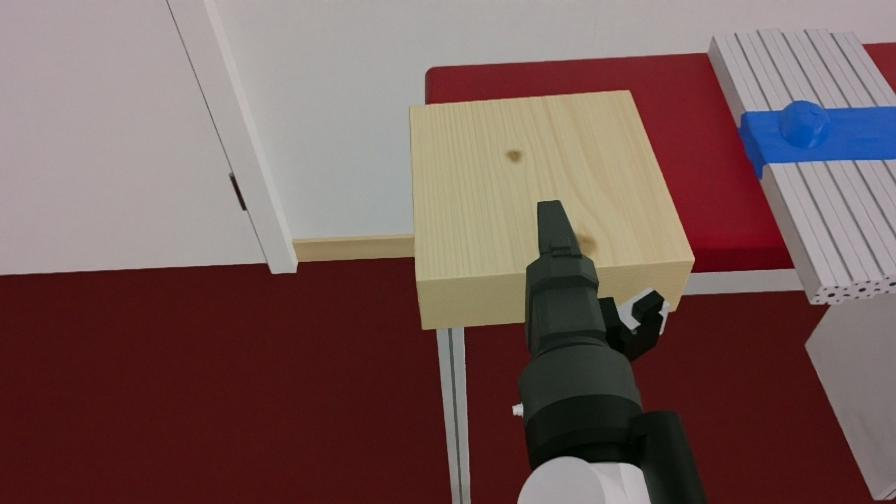

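Scene clock: 32.80 s.
Joint torques (N m): left_arm=[-1.91 8.87 2.79 -2.62 0.03 -1.01 -0.05] | right_arm=[-13.62 -0.8 -3.69 -6.86 -0.23 -0.27 -0.17]
External joint torques (N m): left_arm=[0.16 -1.26 0.72 -0.12 -0.02 -0.27 -0.04] | right_arm=[0.34 -2.65 -3.43 2.45 -1.16 0.8 -0.22]
Wrist force (N): left_arm=[-1.4 -1.1 -6.3] | right_arm=[-0.4 2.6 11.4]
Wrist torque (N m): left_arm=[-0.13 0.07 0.13] | right_arm=[0.10 -1.45 -0.08]
Wrist force, peak (N): left_arm=[-1.8 -0.9 -7.2] | right_arm=[-4.4 4.0 10.7]
move: off_target
base_odometry: x=+0.390 y=+1.281 heading=+0.001
lidar_m: 0.50 1.15 1.52 3.92 2.13 1.51 1.45 1.52 2.03 1.47 0.86 0.96
base_status: not commanded
joint_positions: torso_squat_rad=+0.800 torso_shift_rad=+0.000 torso_pitch_rad=+0.400 torso_yaw_rad=+0.000 left_shoulder_pitch_rad=-0.300 left_shoulder_roll_rad=+0.400 left_shoulder_yaw_rad=-0.043 left_elbow_rad=-0.500 left_forearm_roll_rad=-0.014 left_wrist_pitch_rad=+0.002 left_hand_roll_rad=+0.027 left_gripper_m=+0.099 right_shoulder_pitch_rad=-0.664 right_shoulder_roll_rad=-0.008 right_shoulder_yaw_rad=+0.285 right_elbow_rad=-1.080 right_forearm_roll_rad=-1.093 right_wrist_pitch_rad=-0.494 right_hand_roll_rad=+0.981 right_gripper_m=+0.075 head_pan_rad=+0.000 head_tilt_rad=+0.500
joint_status: right_gripper_m off_target (ended at +0.075, target +0.045)
wheel_motors_off: 0
motor_effort: left_wheel=-5(6) right_wheel=+8(11)
chest: x=-0.1076 y=+0.0001 z=+1.0532 quat_wxyz=(+0.980, +0.000, +0.199, +0.000) (m; base frame)
left_hand: x=+0.1054 y=+0.4554 z=+0.4318 quat_wxyz=(+0.961, +0.160, -0.192, -0.119) (m; base frame)
right_hand: x=+0.4528 y=-0.0644 z=+0.7678 quat_wxyz=(+0.707, +0.022, -0.707, +0.022) (m; base frame)
pictures: none

Scene clock: 34.93 s.
Joint torques (N m): left_arm=[-1.71 8.55 2.76 -2.59 0.04 -0.95 -0.02] | right_arm=[-25.31 5.97 -1.94 -24.17 3.18 2.94 -0.11]
External joint torques (N m): left_arm=[0.32 -1.58 0.69 -0.11 0 -0.22 -0.01] | right_arm=[-12.13 3.41 -1.9 -14.02 2.41 2.26 -0.16]
Wrist force (N): left_arm=[-0.9 -0.7 -7.6] | right_arm=[-28.9 1.2 0.9]
Wrist torque (N m): left_arm=[-0.21 0.11 0.11] | right_arm=[-0.07 1.40 -0.04]
Wrist force, peak (N): left_arm=[-1.5 -0.8 -7.9] | right_arm=[-31.4 0.5 0.2]
move: done
base_odometry: x=+0.390 y=+1.281 heading=+0.001
lidar_m: 0.49 1.14 1.53 3.91 2.12 1.53 1.44 1.50 2.01 1.48 0.86 0.97
base_status: not commanded
joint_positions: torso_squat_rad=+0.800 torso_shift_rad=+0.000 torso_pitch_rad=+0.401 torso_yaw_rad=+0.000 left_shoulder_pitch_rad=-0.300 left_shoulder_roll_rad=+0.400 left_shoulder_yaw_rad=-0.043 left_elbow_rad=-0.500 left_forearm_roll_rad=-0.014 left_wrist_pitch_rad=+0.002 left_hand_roll_rad=+0.027 left_gripper_m=+0.099 right_shoulder_pitch_rad=-0.571 right_shoulder_roll_rad=-0.002 right_shoulder_yaw_rad=+0.269 right_elbow_rad=-1.576 right_forearm_roll_rad=-1.904 right_wrist_pitch_rad=-0.422 right_hand_roll_rad=+1.920 right_gripper_m=+0.074 head_pan_rad=+0.000 head_tilt_rad=+0.500
joint_status: all done
wheel_motors_off: 0
motor_effort: left_wheel=-5(6) right_wheel=+8(9)
chest: x=-0.1071 y=+0.0001 z=+1.0531 quat_wxyz=(+0.980, +0.000, +0.199, +0.000) (m; base frame)
left_hand: x=+0.1052 y=+0.4554 z=+0.4315 quat_wxyz=(+0.961, +0.160, -0.191, -0.119) (m; base frame)
right_hand: x=+0.4497 y=-0.0653 z=+0.8657 quat_wxyz=(+0.705, +0.021, -0.709, +0.021) (m; base frame)
right_hand_status: reached (checked arc, planned for 1.8 s): 4 mm and 0.3 deg off.
pictures: head_camera
camera_calibration:
head_camera: T_world_to_cam=[[-0.00755361, -0.999504, -0.0305665, 0.0366018], [-0.747092, 0.0259588, -0.664213, 0.861154], [0.664677, 0.0178188, -0.746918, 0.868756], [0, 0, 0, 1]] pos_world=[0.0661963, -0.00125113, 1.222]

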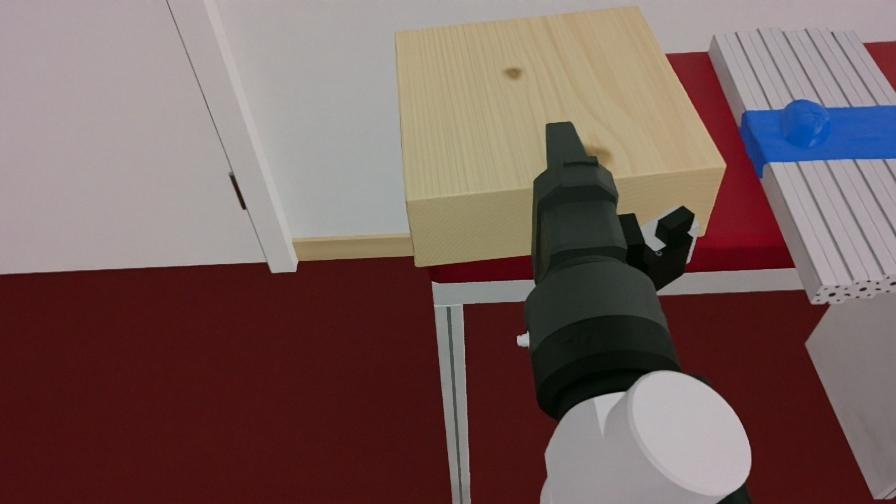

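>>> move(base={"x_m_s":-0.3,"for_s":1.65})

>>> move(base={"turn_rad_s":-1.0,"for_s":1.7725})

>>> move(base={"x_m_s":0.5,"for_s":3.14}, joints={"torso_squat_rad":0.5,"torso_pitch_rad":0.3}, min_time_s=2.5)

>>> move(base={"turn_rad_s":1.0,"for_s":1.7725}, cameras=["head_camera"])

Scene clock: 43.43 s.
Joint torques (N m): left_arm=[-2.4 8.73 2.91 -2.38 -0.11 -0.96 -0.01] | right_arm=[-26.46 5.43 -0.98 -24.35 3.17 2.95 -0.12]
External joint torques (N m): left_arm=[-0.38 -1.4 0.84 0.09 -0.15 -0.22 0] | right_arm=[-13.29 2.87 -0.94 -14.21 2.4 2.29 -0.17]
Wrist force (N): left_arm=[-1.6 -1.0 -7.4] | right_arm=[-28.4 1.0 0.2]
Wrist torque (N m): left_arm=[-0.13 0.04 0.16] | right_arm=[-0.20 1.46 -0.05]
Wrist force, peak (N): left_arm=[-1.8 -1.1 -8.0] | right_arm=[-30.4 1.1 -0.6]
move: done
base_odometry: x=-0.110 y=+1.280 heading=+0.000
lidar_m: 1.00 1.62 2.19 4.21 1.41 1.01 0.93 1.00 1.32 3.33 1.47 1.24
base_status: done (sent for 1.67 of 1.67 s)
joint_positions: torso_squat_rad=+0.800 torso_shift_rad=+0.000 torso_pitch_rad=+0.401 torso_yaw_rad=+0.000 left_shoulder_pitch_rad=-0.300 left_shoulder_roll_rad=+0.400 left_shoulder_yaw_rad=-0.043 left_elbow_rad=-0.500 left_forearm_roll_rad=-0.014 left_wrist_pitch_rad=+0.002 left_hand_roll_rad=+0.027 left_gripper_m=+0.099 right_shoulder_pitch_rad=-0.571 right_shoulder_roll_rad=-0.002 right_shoulder_yaw_rad=+0.269 right_elbow_rad=-1.576 right_forearm_roll_rad=-1.904 right_wrist_pitch_rad=-0.422 right_hand_roll_rad=+1.920 right_gripper_m=+0.074 head_pan_rad=+0.000 head_tilt_rad=+0.500
joint_status: not commanded
wheel_motors_off: 0
motor_effort: left_wheel=-11(30) right_wheel=+14(46)
chest: x=-0.1071 y=+0.0001 z=+1.0531 quat_wxyz=(+0.980, +0.000, +0.199, +0.000) (m; base frame)
left_hand: x=+0.1050 y=+0.4554 z=+0.4314 quat_wxyz=(+0.961, +0.160, -0.191, -0.119) (m; base frame)
right_hand: x=+0.4496 y=-0.0654 z=+0.8655 quat_wxyz=(+0.705, +0.021, -0.709, +0.021) (m; base frame)
pictures: none

Scene clock: 47.30 s.
Joint torques (N m): left_arm=[-2.37 8.1 2.66 -2.44 -0.02 -0.92 -0.02] | right_arm=[-26.7 5.45 -0.76 -23.99 3.12 2.9 0.01]
External joint torques (N m): left_arm=[-0.35 -2.03 0.6 0.04 -0.06 -0.19 -0.01] | right_arm=[-13.53 2.89 -0.73 -13.84 2.35 2.25 -0.04]
Wrist force (N): left_arm=[-2.2 -1.3 -6.7] | right_arm=[-28.8 1.7 0.8]
Wrist torque (N m): left_arm=[-0.14 -0.01 0.08] | right_arm=[-0.09 1.44 -0.06]
Wrist force, peak (N): left_arm=[-1.2 -0.7 -7.7] | right_arm=[-29.6 1.8 0.1]
move: done
base_odometry: x=-0.110 y=+1.280 heading=-1.560
lidar_m: 3.34 1.45 1.24 0.99 1.62 2.18 4.22 1.42 1.01 0.96 0.97 1.31
base_status: done (sent for 1.77 of 1.77 s)
joint_positions: torso_squat_rad=+0.800 torso_shift_rad=+0.000 torso_pitch_rad=+0.401 torso_yaw_rad=+0.000 left_shoulder_pitch_rad=-0.300 left_shoulder_roll_rad=+0.400 left_shoulder_yaw_rad=-0.043 left_elbow_rad=-0.500 left_forearm_roll_rad=-0.014 left_wrist_pitch_rad=+0.002 left_hand_roll_rad=+0.027 left_gripper_m=+0.099 right_shoulder_pitch_rad=-0.571 right_shoulder_roll_rad=-0.002 right_shoulder_yaw_rad=+0.269 right_elbow_rad=-1.576 right_forearm_roll_rad=-1.904 right_wrist_pitch_rad=-0.422 right_hand_roll_rad=+1.920 right_gripper_m=+0.074 head_pan_rad=+0.000 head_tilt_rad=+0.500
joint_status: not commanded
wheel_motors_off: 0
motor_effort: left_wheel=+16(49) right_wheel=+0(45)
chest: x=-0.1071 y=+0.0001 z=+1.0531 quat_wxyz=(+0.980, +0.000, +0.199, +0.000) (m; base frame)
left_hand: x=+0.1051 y=+0.4555 z=+0.4315 quat_wxyz=(+0.961, +0.160, -0.191, -0.119) (m; base frame)
right_hand: x=+0.4496 y=-0.0654 z=+0.8655 quat_wxyz=(+0.705, +0.021, -0.709, +0.021) (m; base frame)
pictures: none

Scene clock: 51.87 s.
Joint torques (N m): left_arm=[-4.03 8.58 3.02 -3.21 0.03 -1.2 -0.03] | right_arm=[-28.17 5.12 -1.11 -23.84 3.13 2.81 0.06]
External joint torques (N m): left_arm=[0.81 -1.89 0.87 0.26 -0.02 -0.29 -0.01] | right_arm=[-13.54 2.97 -0.65 -13.73 2.36 2.16 0.01]
Wrist force (N): left_arm=[-1.8 -0.9 -7.2] | right_arm=[-29.3 1.8 2.8]
Wrist torque (N m): left_arm=[-0.19 0.09 0.09] | right_arm=[-0.05 1.44 -0.05]
Wrist force, peak (N): left_arm=[-2.4 -1.2 -7.5] | right_arm=[-31.2 2.1 1.4]
move: done
base_odometry: x=-0.093 y=-0.286 heading=-1.560
lidar_m: 3.15 2.46 0.91 0.87 0.90 1.87 4.05 1.33 0.94 0.91 0.92 1.24
base_status: done (sent for 3.13 of 3.13 s)
joint_positions: torso_squat_rad=+0.500 torso_shift_rad=+0.000 torso_pitch_rad=+0.301 torso_yaw_rad=+0.000 left_shoulder_pitch_rad=-0.300 left_shoulder_roll_rad=+0.400 left_shoulder_yaw_rad=-0.043 left_elbow_rad=-0.500 left_forearm_roll_rad=-0.014 left_wrist_pitch_rad=+0.002 left_hand_roll_rad=+0.027 left_gripper_m=+0.099 right_shoulder_pitch_rad=-0.571 right_shoulder_roll_rad=-0.002 right_shoulder_yaw_rad=+0.269 right_elbow_rad=-1.576 right_forearm_roll_rad=-1.904 right_wrist_pitch_rad=-0.422 right_hand_roll_rad=+1.920 right_gripper_m=+0.074 head_pan_rad=+0.000 head_tilt_rad=+0.500
joint_status: all done
wheel_motors_off: 0
motor_effort: left_wheel=+0(53) right_wheel=+0(45)
chest: x=-0.1360 y=+0.0001 z=+1.1903 quat_wxyz=(+0.989, +0.000, +0.150, +0.000) (m; base frame)
left_hand: x=+0.1372 y=+0.4554 z=+0.5930 quat_wxyz=(+0.950, +0.166, -0.239, -0.111) (m; base frame)
right_hand: x=+0.4367 y=-0.0654 z=+1.0591 quat_wxyz=(+0.669, +0.020, -0.743, +0.022) (m; base frame)
pictures: none

Scene clock: 55.73 s.
Joint torques (N m): left_arm=[-4.4 8.41 2.92 -3.13 -0.06 -1.19 0.01] | right_arm=[-28.13 5.07 -1.54 -23.81 3.05 2.81 -0.07]
External joint torques (N m): left_arm=[0.43 -2.07 0.78 0.34 -0.11 -0.29 0.02] | right_arm=[-13.49 2.92 -1.08 -13.7 2.28 2.16 -0.12]
Wrist force (N): left_arm=[-1.8 -0.7 -6.7] | right_arm=[-28.0 1.7 3.4]
Wrist torque (N m): left_arm=[-0.22 0.06 0.10] | right_arm=[-0.11 1.43 -0.04]
Wrist force, peak (N): left_arm=[-2.4 -1.0 -7.4] | right_arm=[-29.9 0.8 2.9]
move: done
base_odometry: x=-0.093 y=-0.286 heading=+0.000
lidar_m: 0.88 0.91 1.87 4.00 1.30 0.93 0.88 0.93 1.26 3.14 2.45 0.92
base_status: done (sent for 1.77 of 1.77 s)
joint_positions: torso_squat_rad=+0.500 torso_shift_rad=+0.000 torso_pitch_rad=+0.301 torso_yaw_rad=+0.000 left_shoulder_pitch_rad=-0.300 left_shoulder_roll_rad=+0.400 left_shoulder_yaw_rad=-0.043 left_elbow_rad=-0.500 left_forearm_roll_rad=-0.014 left_wrist_pitch_rad=+0.002 left_hand_roll_rad=+0.027 left_gripper_m=+0.099 right_shoulder_pitch_rad=-0.571 right_shoulder_roll_rad=-0.002 right_shoulder_yaw_rad=+0.269 right_elbow_rad=-1.576 right_forearm_roll_rad=-1.904 right_wrist_pitch_rad=-0.422 right_hand_roll_rad=+1.920 right_gripper_m=+0.074 head_pan_rad=+0.000 head_tilt_rad=+0.500
joint_status: not commanded
wheel_motors_off: 0
motor_effort: left_wheel=+0(42) right_wheel=+19(39)
chest: x=-0.1360 y=+0.0001 z=+1.1903 quat_wxyz=(+0.989, +0.000, +0.150, +0.000) (m; base frame)
left_hand: x=+0.1372 y=+0.4555 z=+0.5930 quat_wxyz=(+0.950, +0.166, -0.239, -0.111) (m; base frame)
right_hand: x=+0.4367 y=-0.0654 z=+1.0591 quat_wxyz=(+0.669, +0.020, -0.743, +0.022) (m; base frame)
pictures: head_camera
camera_calibration:
head_camera: T_world_to_cam=[[-0.00454305, -0.999502, -0.0312421, 0.0418195], [-0.677228, 0.0260623, -0.735311, 1.02497], [0.735759, 0.0178175, -0.677009, 0.916877], [0, 0, 0, 1]] pos_world=[0.0197258, -0.00125082, 1.37571]

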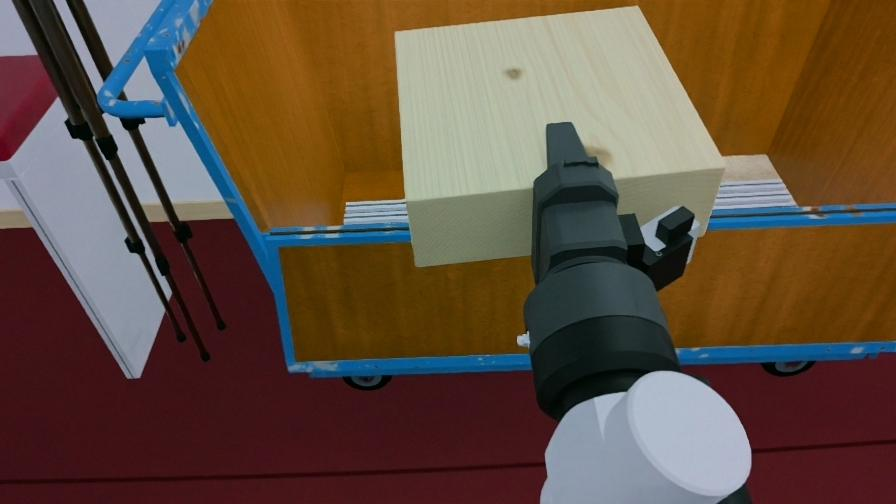

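>>> move(joints={"right_shoulder_pitch_rad":0.1,"right_shoulder_roll_rad":-1.1,"right_shoulder_yaw_rad":0.15,"right_elbow_rad":-1.75,"right_forearm_roll_rad":-1.6,"right_wrist_pitch_rad":-0.8,"right_hand_roll_rad":1.1}, min_time_s=2.5)

>>> move(joints={"torso_squat_rad":0.35,"torso_shift_rad":0.2,"torso_pitch_rad":0.3,"torso_yaw_rad":0.8,"head_pan_rad":-0.5,"head_tilt_rad":0.5,"right_shoulder_pitch_rad":0.8035,"right_shoulder_roll_rad":-2.304,"right_shoulder_yaw_rad":-0.039,"right_elbow_rad":-1.8815,"right_forearm_roll_rad":-1.2775,"right_wrist_pitch_rad":-1.086,"right_hand_roll_rad":0.466}, min_time_s=3.5)

>>> move(joints={"torso_pitch_rad":0.95}, min_time_s=2.8)

>>> move(base={"x_m_s":0.25,"for_s":1.7}, cameras=["head_camera"])

Scene clock: 61.57 s.
Joint torques (N m): left_arm=[-4.51 8.32 2.66 -3.27 -0.01 -1.21 -0.17] | right_arm=[-12.87 -22.09 -19.9 -9.67 3.16 -7.44 -0.44]
External joint torques (N m): left_arm=[0.33 -2.17 0.51 0.2 -0.05 -0.31 -0.15] | right_arm=[-8.25 -7.19 -10.51 -5.6 2.26 -5.88 -0.47]
Wrist force (N): left_arm=[-1.9 -0.1 -6.6] | right_arm=[-23.7 15.1 6.8]
Wrist torque (N m): left_arm=[-0.25 0.02 0.12] | right_arm=[0.87 1.22 0.13]
Wrist force, peak (N): left_arm=[-2.1 -1.4 -7.6] | right_arm=[-24.9 16.3 7.1]
move: done
base_odometry: x=-0.093 y=-0.286 heading=+0.000
lidar_m: 0.88 0.91 1.87 4.04 1.31 0.93 0.89 0.94 1.25 3.14 2.45 0.91
base_status: not commanded
joint_positions: torso_squat_rad=+0.500 torso_shift_rad=+0.000 torso_pitch_rad=+0.301 torso_yaw_rad=+0.000 left_shoulder_pitch_rad=-0.300 left_shoulder_roll_rad=+0.400 left_shoulder_yaw_rad=-0.043 left_elbow_rad=-0.500 left_forearm_roll_rad=-0.014 left_wrist_pitch_rad=+0.002 left_hand_roll_rad=+0.027 left_gripper_m=+0.099 right_shoulder_pitch_rad=+0.102 right_shoulder_roll_rad=-1.098 right_shoulder_yaw_rad=+0.153 right_elbow_rad=-1.749 right_forearm_roll_rad=-1.601 right_wrist_pitch_rad=-0.799 right_hand_roll_rad=+1.100 right_gripper_m=+0.074 head_pan_rad=+0.000 head_tilt_rad=+0.500
joint_status: all done
wheel_motors_off: 0
motor_effort: left_wheel=+0(1) right_wheel=+18(21)
chest: x=-0.1360 y=-0.0002 z=+1.1904 quat_wxyz=(+0.989, +0.000, +0.150, +0.000) (m; base frame)
left_hand: x=+0.1372 y=+0.4555 z=+0.5932 quat_wxyz=(+0.950, +0.166, -0.239, -0.111) (m; base frame)
right_hand: x=+0.3012 y=-0.4911 z=+1.0674 quat_wxyz=(+0.611, -0.292, -0.729, +0.099) (m; base frame)
pictures: none

Scene clock: 65.37 s.
Joint torques (N m): left_arm=[-5.7 13.58 3.98 -3.38 -0.02 -1.09 -0.05] | right_arm=[-21.36 -5.86 -15.72 0.63 -1.63 -8.83 -0.37]
External joint torques (N m): left_arm=[0.41 -2.41 0.71 0.22 -0.09 -0.21 -0.04] | right_arm=[-8.87 0.59 -9.17 -0.66 -1.42 -6.94 -0.4]
Wrist force (N): left_arm=[-2.2 -2.2 -5.3] | right_arm=[-23.0 17.6 -0.7]
Wrist torque (N m): left_arm=[-0.05 0.01 0.09] | right_arm=[0.82 1.14 0.14]
Wrist force, peak (N): left_arm=[-2.6 -1.4 -7.3] | right_arm=[-25.7 15.4 8.0]
move: done
base_odometry: x=-0.093 y=-0.286 heading=+0.000
lidar_m: 0.87 0.91 1.87 4.02 1.31 0.92 0.88 0.93 1.25 3.15 2.46 0.93
base_status: not commanded
joint_positions: torso_squat_rad=+0.350 torso_shift_rad=+0.200 torso_pitch_rad=+0.301 torso_yaw_rad=+0.800 left_shoulder_pitch_rad=-0.300 left_shoulder_roll_rad=+0.400 left_shoulder_yaw_rad=-0.043 left_elbow_rad=-0.500 left_forearm_roll_rad=-0.014 left_wrist_pitch_rad=+0.002 left_hand_roll_rad=+0.027 left_gripper_m=+0.099 right_shoulder_pitch_rad=+0.806 right_shoulder_roll_rad=-2.304 right_shoulder_yaw_rad=-0.037 right_elbow_rad=-1.881 right_forearm_roll_rad=-1.277 right_wrist_pitch_rad=-1.084 right_hand_roll_rad=+0.466 right_gripper_m=+0.074 head_pan_rad=-0.500 head_tilt_rad=+0.500
joint_status: all done
wheel_motors_off: 0
motor_effort: left_wheel=+0(1) right_wheel=+21(22)
chest: x=-0.0054 y=+0.0001 z=+1.2204 quat_wxyz=(+0.911, +0.058, +0.138, +0.385) (m; base frame)
left_hand: x=-0.1711 y=+0.6316 z=+0.7592 quat_wxyz=(+0.897, +0.351, -0.146, +0.224) (m; base frame)
right_hand: x=+0.4865 y=+0.0989 z=+1.0800 quat_wxyz=(+0.310, +0.320, -0.619, +0.647) (m; base frame)
pictures: none

Scene clock: 68.50 s.
Joint torques (N m): left_arm=[8.99 18.92 5.08 2.9 0.02 0.09 0.02] | right_arm=[-18.04 -4.54 -13.1 -10.62 3.24 -8.25 -0.19]
External joint torques (N m): left_arm=[-0.61 -2.82 0.7 0.06 -0.06 -0.25 0] | right_arm=[-9.17 -0.09 -8.52 -6.37 2.36 -6.53 -0.25]
Wrist force (N): left_arm=[1.7 -3.9 -4.6] | right_arm=[-28.8 0.9 0.2]
Wrist torque (N m): left_arm=[0.10 0.19 0.09] | right_arm=[-0.12 1.41 0.20]
Wrist force, peak (N): left_arm=[-0.8 -3.5 -6.5] | right_arm=[-30.0 1.9 0.6]
move: done
base_odometry: x=-0.093 y=-0.286 heading=+0.000
lidar_m: 0.87 0.91 1.86 4.01 1.30 0.93 0.90 0.94 1.25 3.15 2.44 0.92
base_status: not commanded
joint_positions: torso_squat_rad=+0.350 torso_shift_rad=+0.200 torso_pitch_rad=+0.951 torso_yaw_rad=+0.800 left_shoulder_pitch_rad=-0.300 left_shoulder_roll_rad=+0.400 left_shoulder_yaw_rad=-0.043 left_elbow_rad=-0.500 left_forearm_roll_rad=-0.014 left_wrist_pitch_rad=+0.002 left_hand_roll_rad=+0.027 left_gripper_m=+0.099 right_shoulder_pitch_rad=+0.806 right_shoulder_roll_rad=-2.304 right_shoulder_yaw_rad=-0.037 right_elbow_rad=-1.880 right_forearm_roll_rad=-1.278 right_wrist_pitch_rad=-1.084 right_hand_roll_rad=+0.466 right_gripper_m=+0.074 head_pan_rad=-0.500 head_tilt_rad=+0.500
joint_status: all done
wheel_motors_off: 0
motor_effort: left_wheel=-4(4) right_wheel=+18(21)
chest: x=+0.1548 y=+0.0001 z=+1.1047 quat_wxyz=(+0.819, +0.178, +0.422, +0.346) (m; base frame)
left_hand: x=-0.2563 y=+0.6316 z=+0.8378 quat_wxyz=(+0.897, +0.404, +0.148, +0.100) (m; base frame)
right_hand: x=+0.4620 y=+0.0987 z=+0.6949 quat_wxyz=(+0.492, +0.509, -0.488, +0.511) (m; base frame)
pictures: none

Scene clock: 71.13 s.
Joint torques (N m): left_arm=[9.14 18.83 5.22 2.92 0.04 0.16 -0.05] | right_arm=[-16.54 -4.76 -12.3 -11.12 3.55 -8.1 -0.43]
External joint torques (N m): left_arm=[-0.46 -2.91 0.85 0.08 -0.04 -0.18 -0.07] | right_arm=[-7.67 -0.31 -7.72 -6.87 2.67 -6.39 -0.48]
Wrist force (N): left_arm=[0.9 -3.0 -5.0] | right_arm=[-28.1 1.1 0.3]
Wrist torque (N m): left_arm=[-0.03 0.15 0.08] | right_arm=[-0.15 1.45 0.19]
Wrist force, peak (N): left_arm=[2.8 -3.6 -6.0] | right_arm=[-30.2 2.9 0.5]
move: done
base_odometry: x=+0.332 y=-0.286 heading=+0.000
lidar_m: 0.45 0.45 0.94 4.34 1.95 1.39 1.32 1.38 1.84 4.62 0.67 0.48
base_status: done (sent for 1.7 of 1.7 s)
joint_positions: torso_squat_rad=+0.350 torso_shift_rad=+0.200 torso_pitch_rad=+0.951 torso_yaw_rad=+0.800 left_shoulder_pitch_rad=-0.300 left_shoulder_roll_rad=+0.400 left_shoulder_yaw_rad=-0.043 left_elbow_rad=-0.500 left_forearm_roll_rad=-0.014 left_wrist_pitch_rad=+0.002 left_hand_roll_rad=+0.027 left_gripper_m=+0.099 right_shoulder_pitch_rad=+0.805 right_shoulder_roll_rad=-2.304 right_shoulder_yaw_rad=-0.037 right_elbow_rad=-1.880 right_forearm_roll_rad=-1.278 right_wrist_pitch_rad=-1.084 right_hand_roll_rad=+0.466 right_gripper_m=+0.074 head_pan_rad=-0.500 head_tilt_rad=+0.500
joint_status: not commanded
wheel_motors_off: 0
motor_effort: left_wheel=-3(28) right_wheel=+1(40)
chest: x=+0.1548 y=+0.0001 z=+1.1047 quat_wxyz=(+0.819, +0.178, +0.422, +0.346) (m; base frame)
left_hand: x=-0.2562 y=+0.6316 z=+0.8378 quat_wxyz=(+0.897, +0.404, +0.148, +0.100) (m; base frame)
right_hand: x=+0.4622 y=+0.0988 z=+0.6949 quat_wxyz=(+0.492, +0.509, -0.488, +0.511) (m; base frame)
pictures: head_camera
camera_calibration:
head_camera: T_world_to_cam=[[0.148907, -0.953456, -0.262199, 0.28246], [-0.977467, -0.101806, -0.184914, 0.595852], [0.149614, 0.283826, -0.947132, 1.03627], [0, 0, 0, 1]] pos_world=[0.385326, 0.035855, 1.16572]

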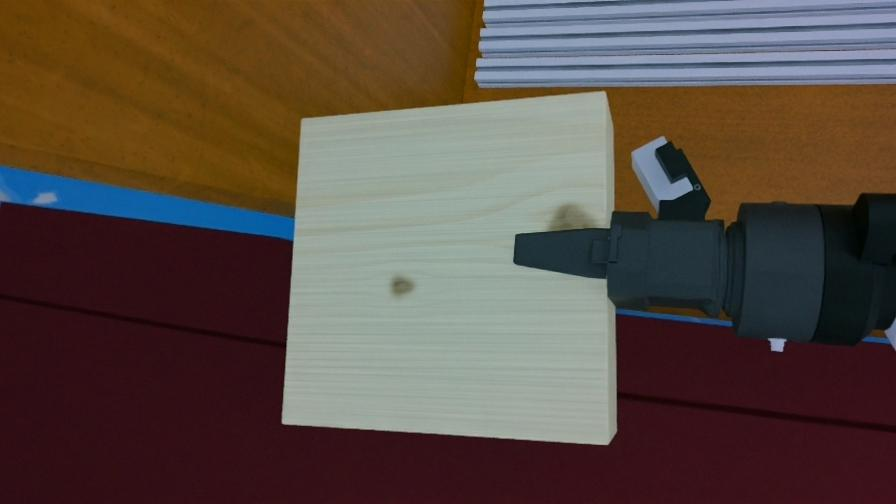

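>>> move(target={"side":"right","x":0.462,"y":0.095,"z":0.70,"quat_wxyz":[0.5131,0.4866,-0.5131,0.4866]}, min_time_s=1.5)

>>> move(base={"x_m_s":0.12,"for_s":1.25}, cameras=["head_camera"])

Scene clock: 76.57 s.
Joint torques (N m): left_arm=[9.32 19.21 5.46 2.97 0.05 0.07 0.1] | right_arm=[-13.52 -3.48 -12.69 -12.6 3.83 -7.84 -0.06]
External joint torques (N m): left_arm=[-0.27 -2.53 1.08 0.12 -0.03 -0.28 0.08] | right_arm=[-5.54 0.43 -8.27 -7.82 2.8 -6.23 -0.11]
Wrist force (N): left_arm=[1.4 -3.6 -5.1] | right_arm=[-28.7 0.6 0.7]
Wrist torque (N m): left_arm=[0.02 0.18 0.12] | right_arm=[-0.11 1.41 0.01]
Wrist force, peak (N): left_arm=[2.4 -3.8 -6.2] | right_arm=[-29.3 0.7 0.5]
move: done
base_odometry: x=+0.332 y=-0.286 heading=+0.000
lidar_m: 0.45 0.46 0.95 4.36 1.94 1.37 1.31 1.38 1.85 4.61 0.66 0.48
base_status: not commanded
joint_positions: torso_squat_rad=+0.350 torso_shift_rad=+0.200 torso_pitch_rad=+0.951 torso_yaw_rad=+0.800 left_shoulder_pitch_rad=-0.300 left_shoulder_roll_rad=+0.400 left_shoulder_yaw_rad=-0.043 left_elbow_rad=-0.500 left_forearm_roll_rad=-0.014 left_wrist_pitch_rad=+0.002 left_hand_roll_rad=+0.027 left_gripper_m=+0.099 right_shoulder_pitch_rad=+0.827 right_shoulder_roll_rad=-2.247 right_shoulder_yaw_rad=-0.060 right_elbow_rad=-1.938 right_forearm_roll_rad=-1.337 right_wrist_pitch_rad=-1.086 right_hand_roll_rad=+0.566 right_gripper_m=+0.074 head_pan_rad=-0.500 head_tilt_rad=+0.500
joint_status: all done
wheel_motors_off: 0
motor_effort: left_wheel=-2(3) right_wheel=+2(3)
chest: x=+0.1548 y=+0.0001 z=+1.1047 quat_wxyz=(+0.819, +0.178, +0.422, +0.346) (m; base frame)
left_hand: x=-0.2562 y=+0.6316 z=+0.8378 quat_wxyz=(+0.897, +0.404, +0.148, +0.100) (m; base frame)
right_hand: x=+0.4622 y=+0.0938 z=+0.6979 quat_wxyz=(+0.513, +0.488, -0.508, +0.490) (m; base frame)
right_hand_status: reached (checked arc, planned for 1.5 s): 2 mm and 0.7 deg off.
pictures: none

Scene clock: 78.60 s.
Joint torques (N m): left_arm=[9.2 18.98 5.41 2.98 -0.02 0.09 0.01] | right_arm=[-14.8 -4.36 -12.12 -11.87 4.13 -7.63 -0.07]
External joint torques (N m): left_arm=[-0.4 -2.76 1.03 0.13 -0.09 -0.25 -0.02] | right_arm=[-6.82 -0.46 -7.7 -7.09 3.1 -6.01 -0.12]
Wrist force (N): left_arm=[1.6 -2.9 -5.3] | right_arm=[-28.5 0.6 0.2]
Wrist torque (N m): left_arm=[-0.05 0.20 0.07] | right_arm=[-0.10 1.47 0.01]
Wrist force, peak (N): left_arm=[3.0 -3.4 -6.2] | right_arm=[-30.3 0.0 0.5]
move: done
base_odometry: x=+0.484 y=-0.286 heading=+0.000
lidar_m: 0.30 0.31 0.43 1.65 2.16 1.54 1.47 1.53 2.04 4.89 0.45 0.32
base_status: done (sent for 1.27 of 1.27 s)
joint_positions: torso_squat_rad=+0.350 torso_shift_rad=+0.200 torso_pitch_rad=+0.951 torso_yaw_rad=+0.800 left_shoulder_pitch_rad=-0.300 left_shoulder_roll_rad=+0.400 left_shoulder_yaw_rad=-0.043 left_elbow_rad=-0.500 left_forearm_roll_rad=-0.014 left_wrist_pitch_rad=+0.002 left_hand_roll_rad=+0.027 left_gripper_m=+0.099 right_shoulder_pitch_rad=+0.827 right_shoulder_roll_rad=-2.247 right_shoulder_yaw_rad=-0.060 right_elbow_rad=-1.938 right_forearm_roll_rad=-1.337 right_wrist_pitch_rad=-1.086 right_hand_roll_rad=+0.566 right_gripper_m=+0.074 head_pan_rad=-0.500 head_tilt_rad=+0.500
joint_status: not commanded
wheel_motors_off: 0
motor_effort: left_wheel=-1(23) right_wheel=+2(23)
chest: x=+0.1548 y=+0.0001 z=+1.1047 quat_wxyz=(+0.819, +0.178, +0.422, +0.346) (m; base frame)
left_hand: x=-0.2563 y=+0.6316 z=+0.8378 quat_wxyz=(+0.897, +0.404, +0.148, +0.100) (m; base frame)
right_hand: x=+0.4622 y=+0.0938 z=+0.6980 quat_wxyz=(+0.513, +0.488, -0.508, +0.490) (m; base frame)
pictures: head_camera
camera_calibration:
head_camera: T_world_to_cam=[[0.148931, -0.953457, -0.262181, 0.282429], [-0.977449, -0.101803, -0.185014, 0.595962], [0.149712, 0.283822, -0.947117, 1.03621], [0, 0, 0, 1]] pos_world=[0.385326, 0.035855, 1.16572]

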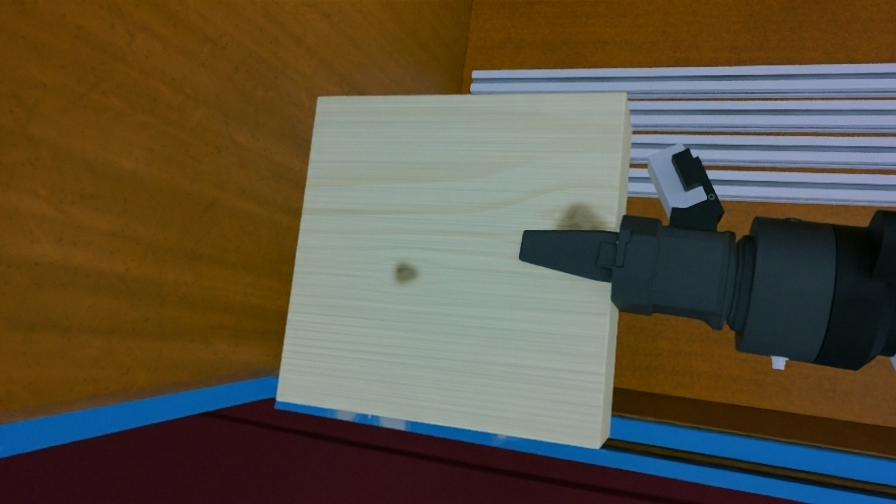

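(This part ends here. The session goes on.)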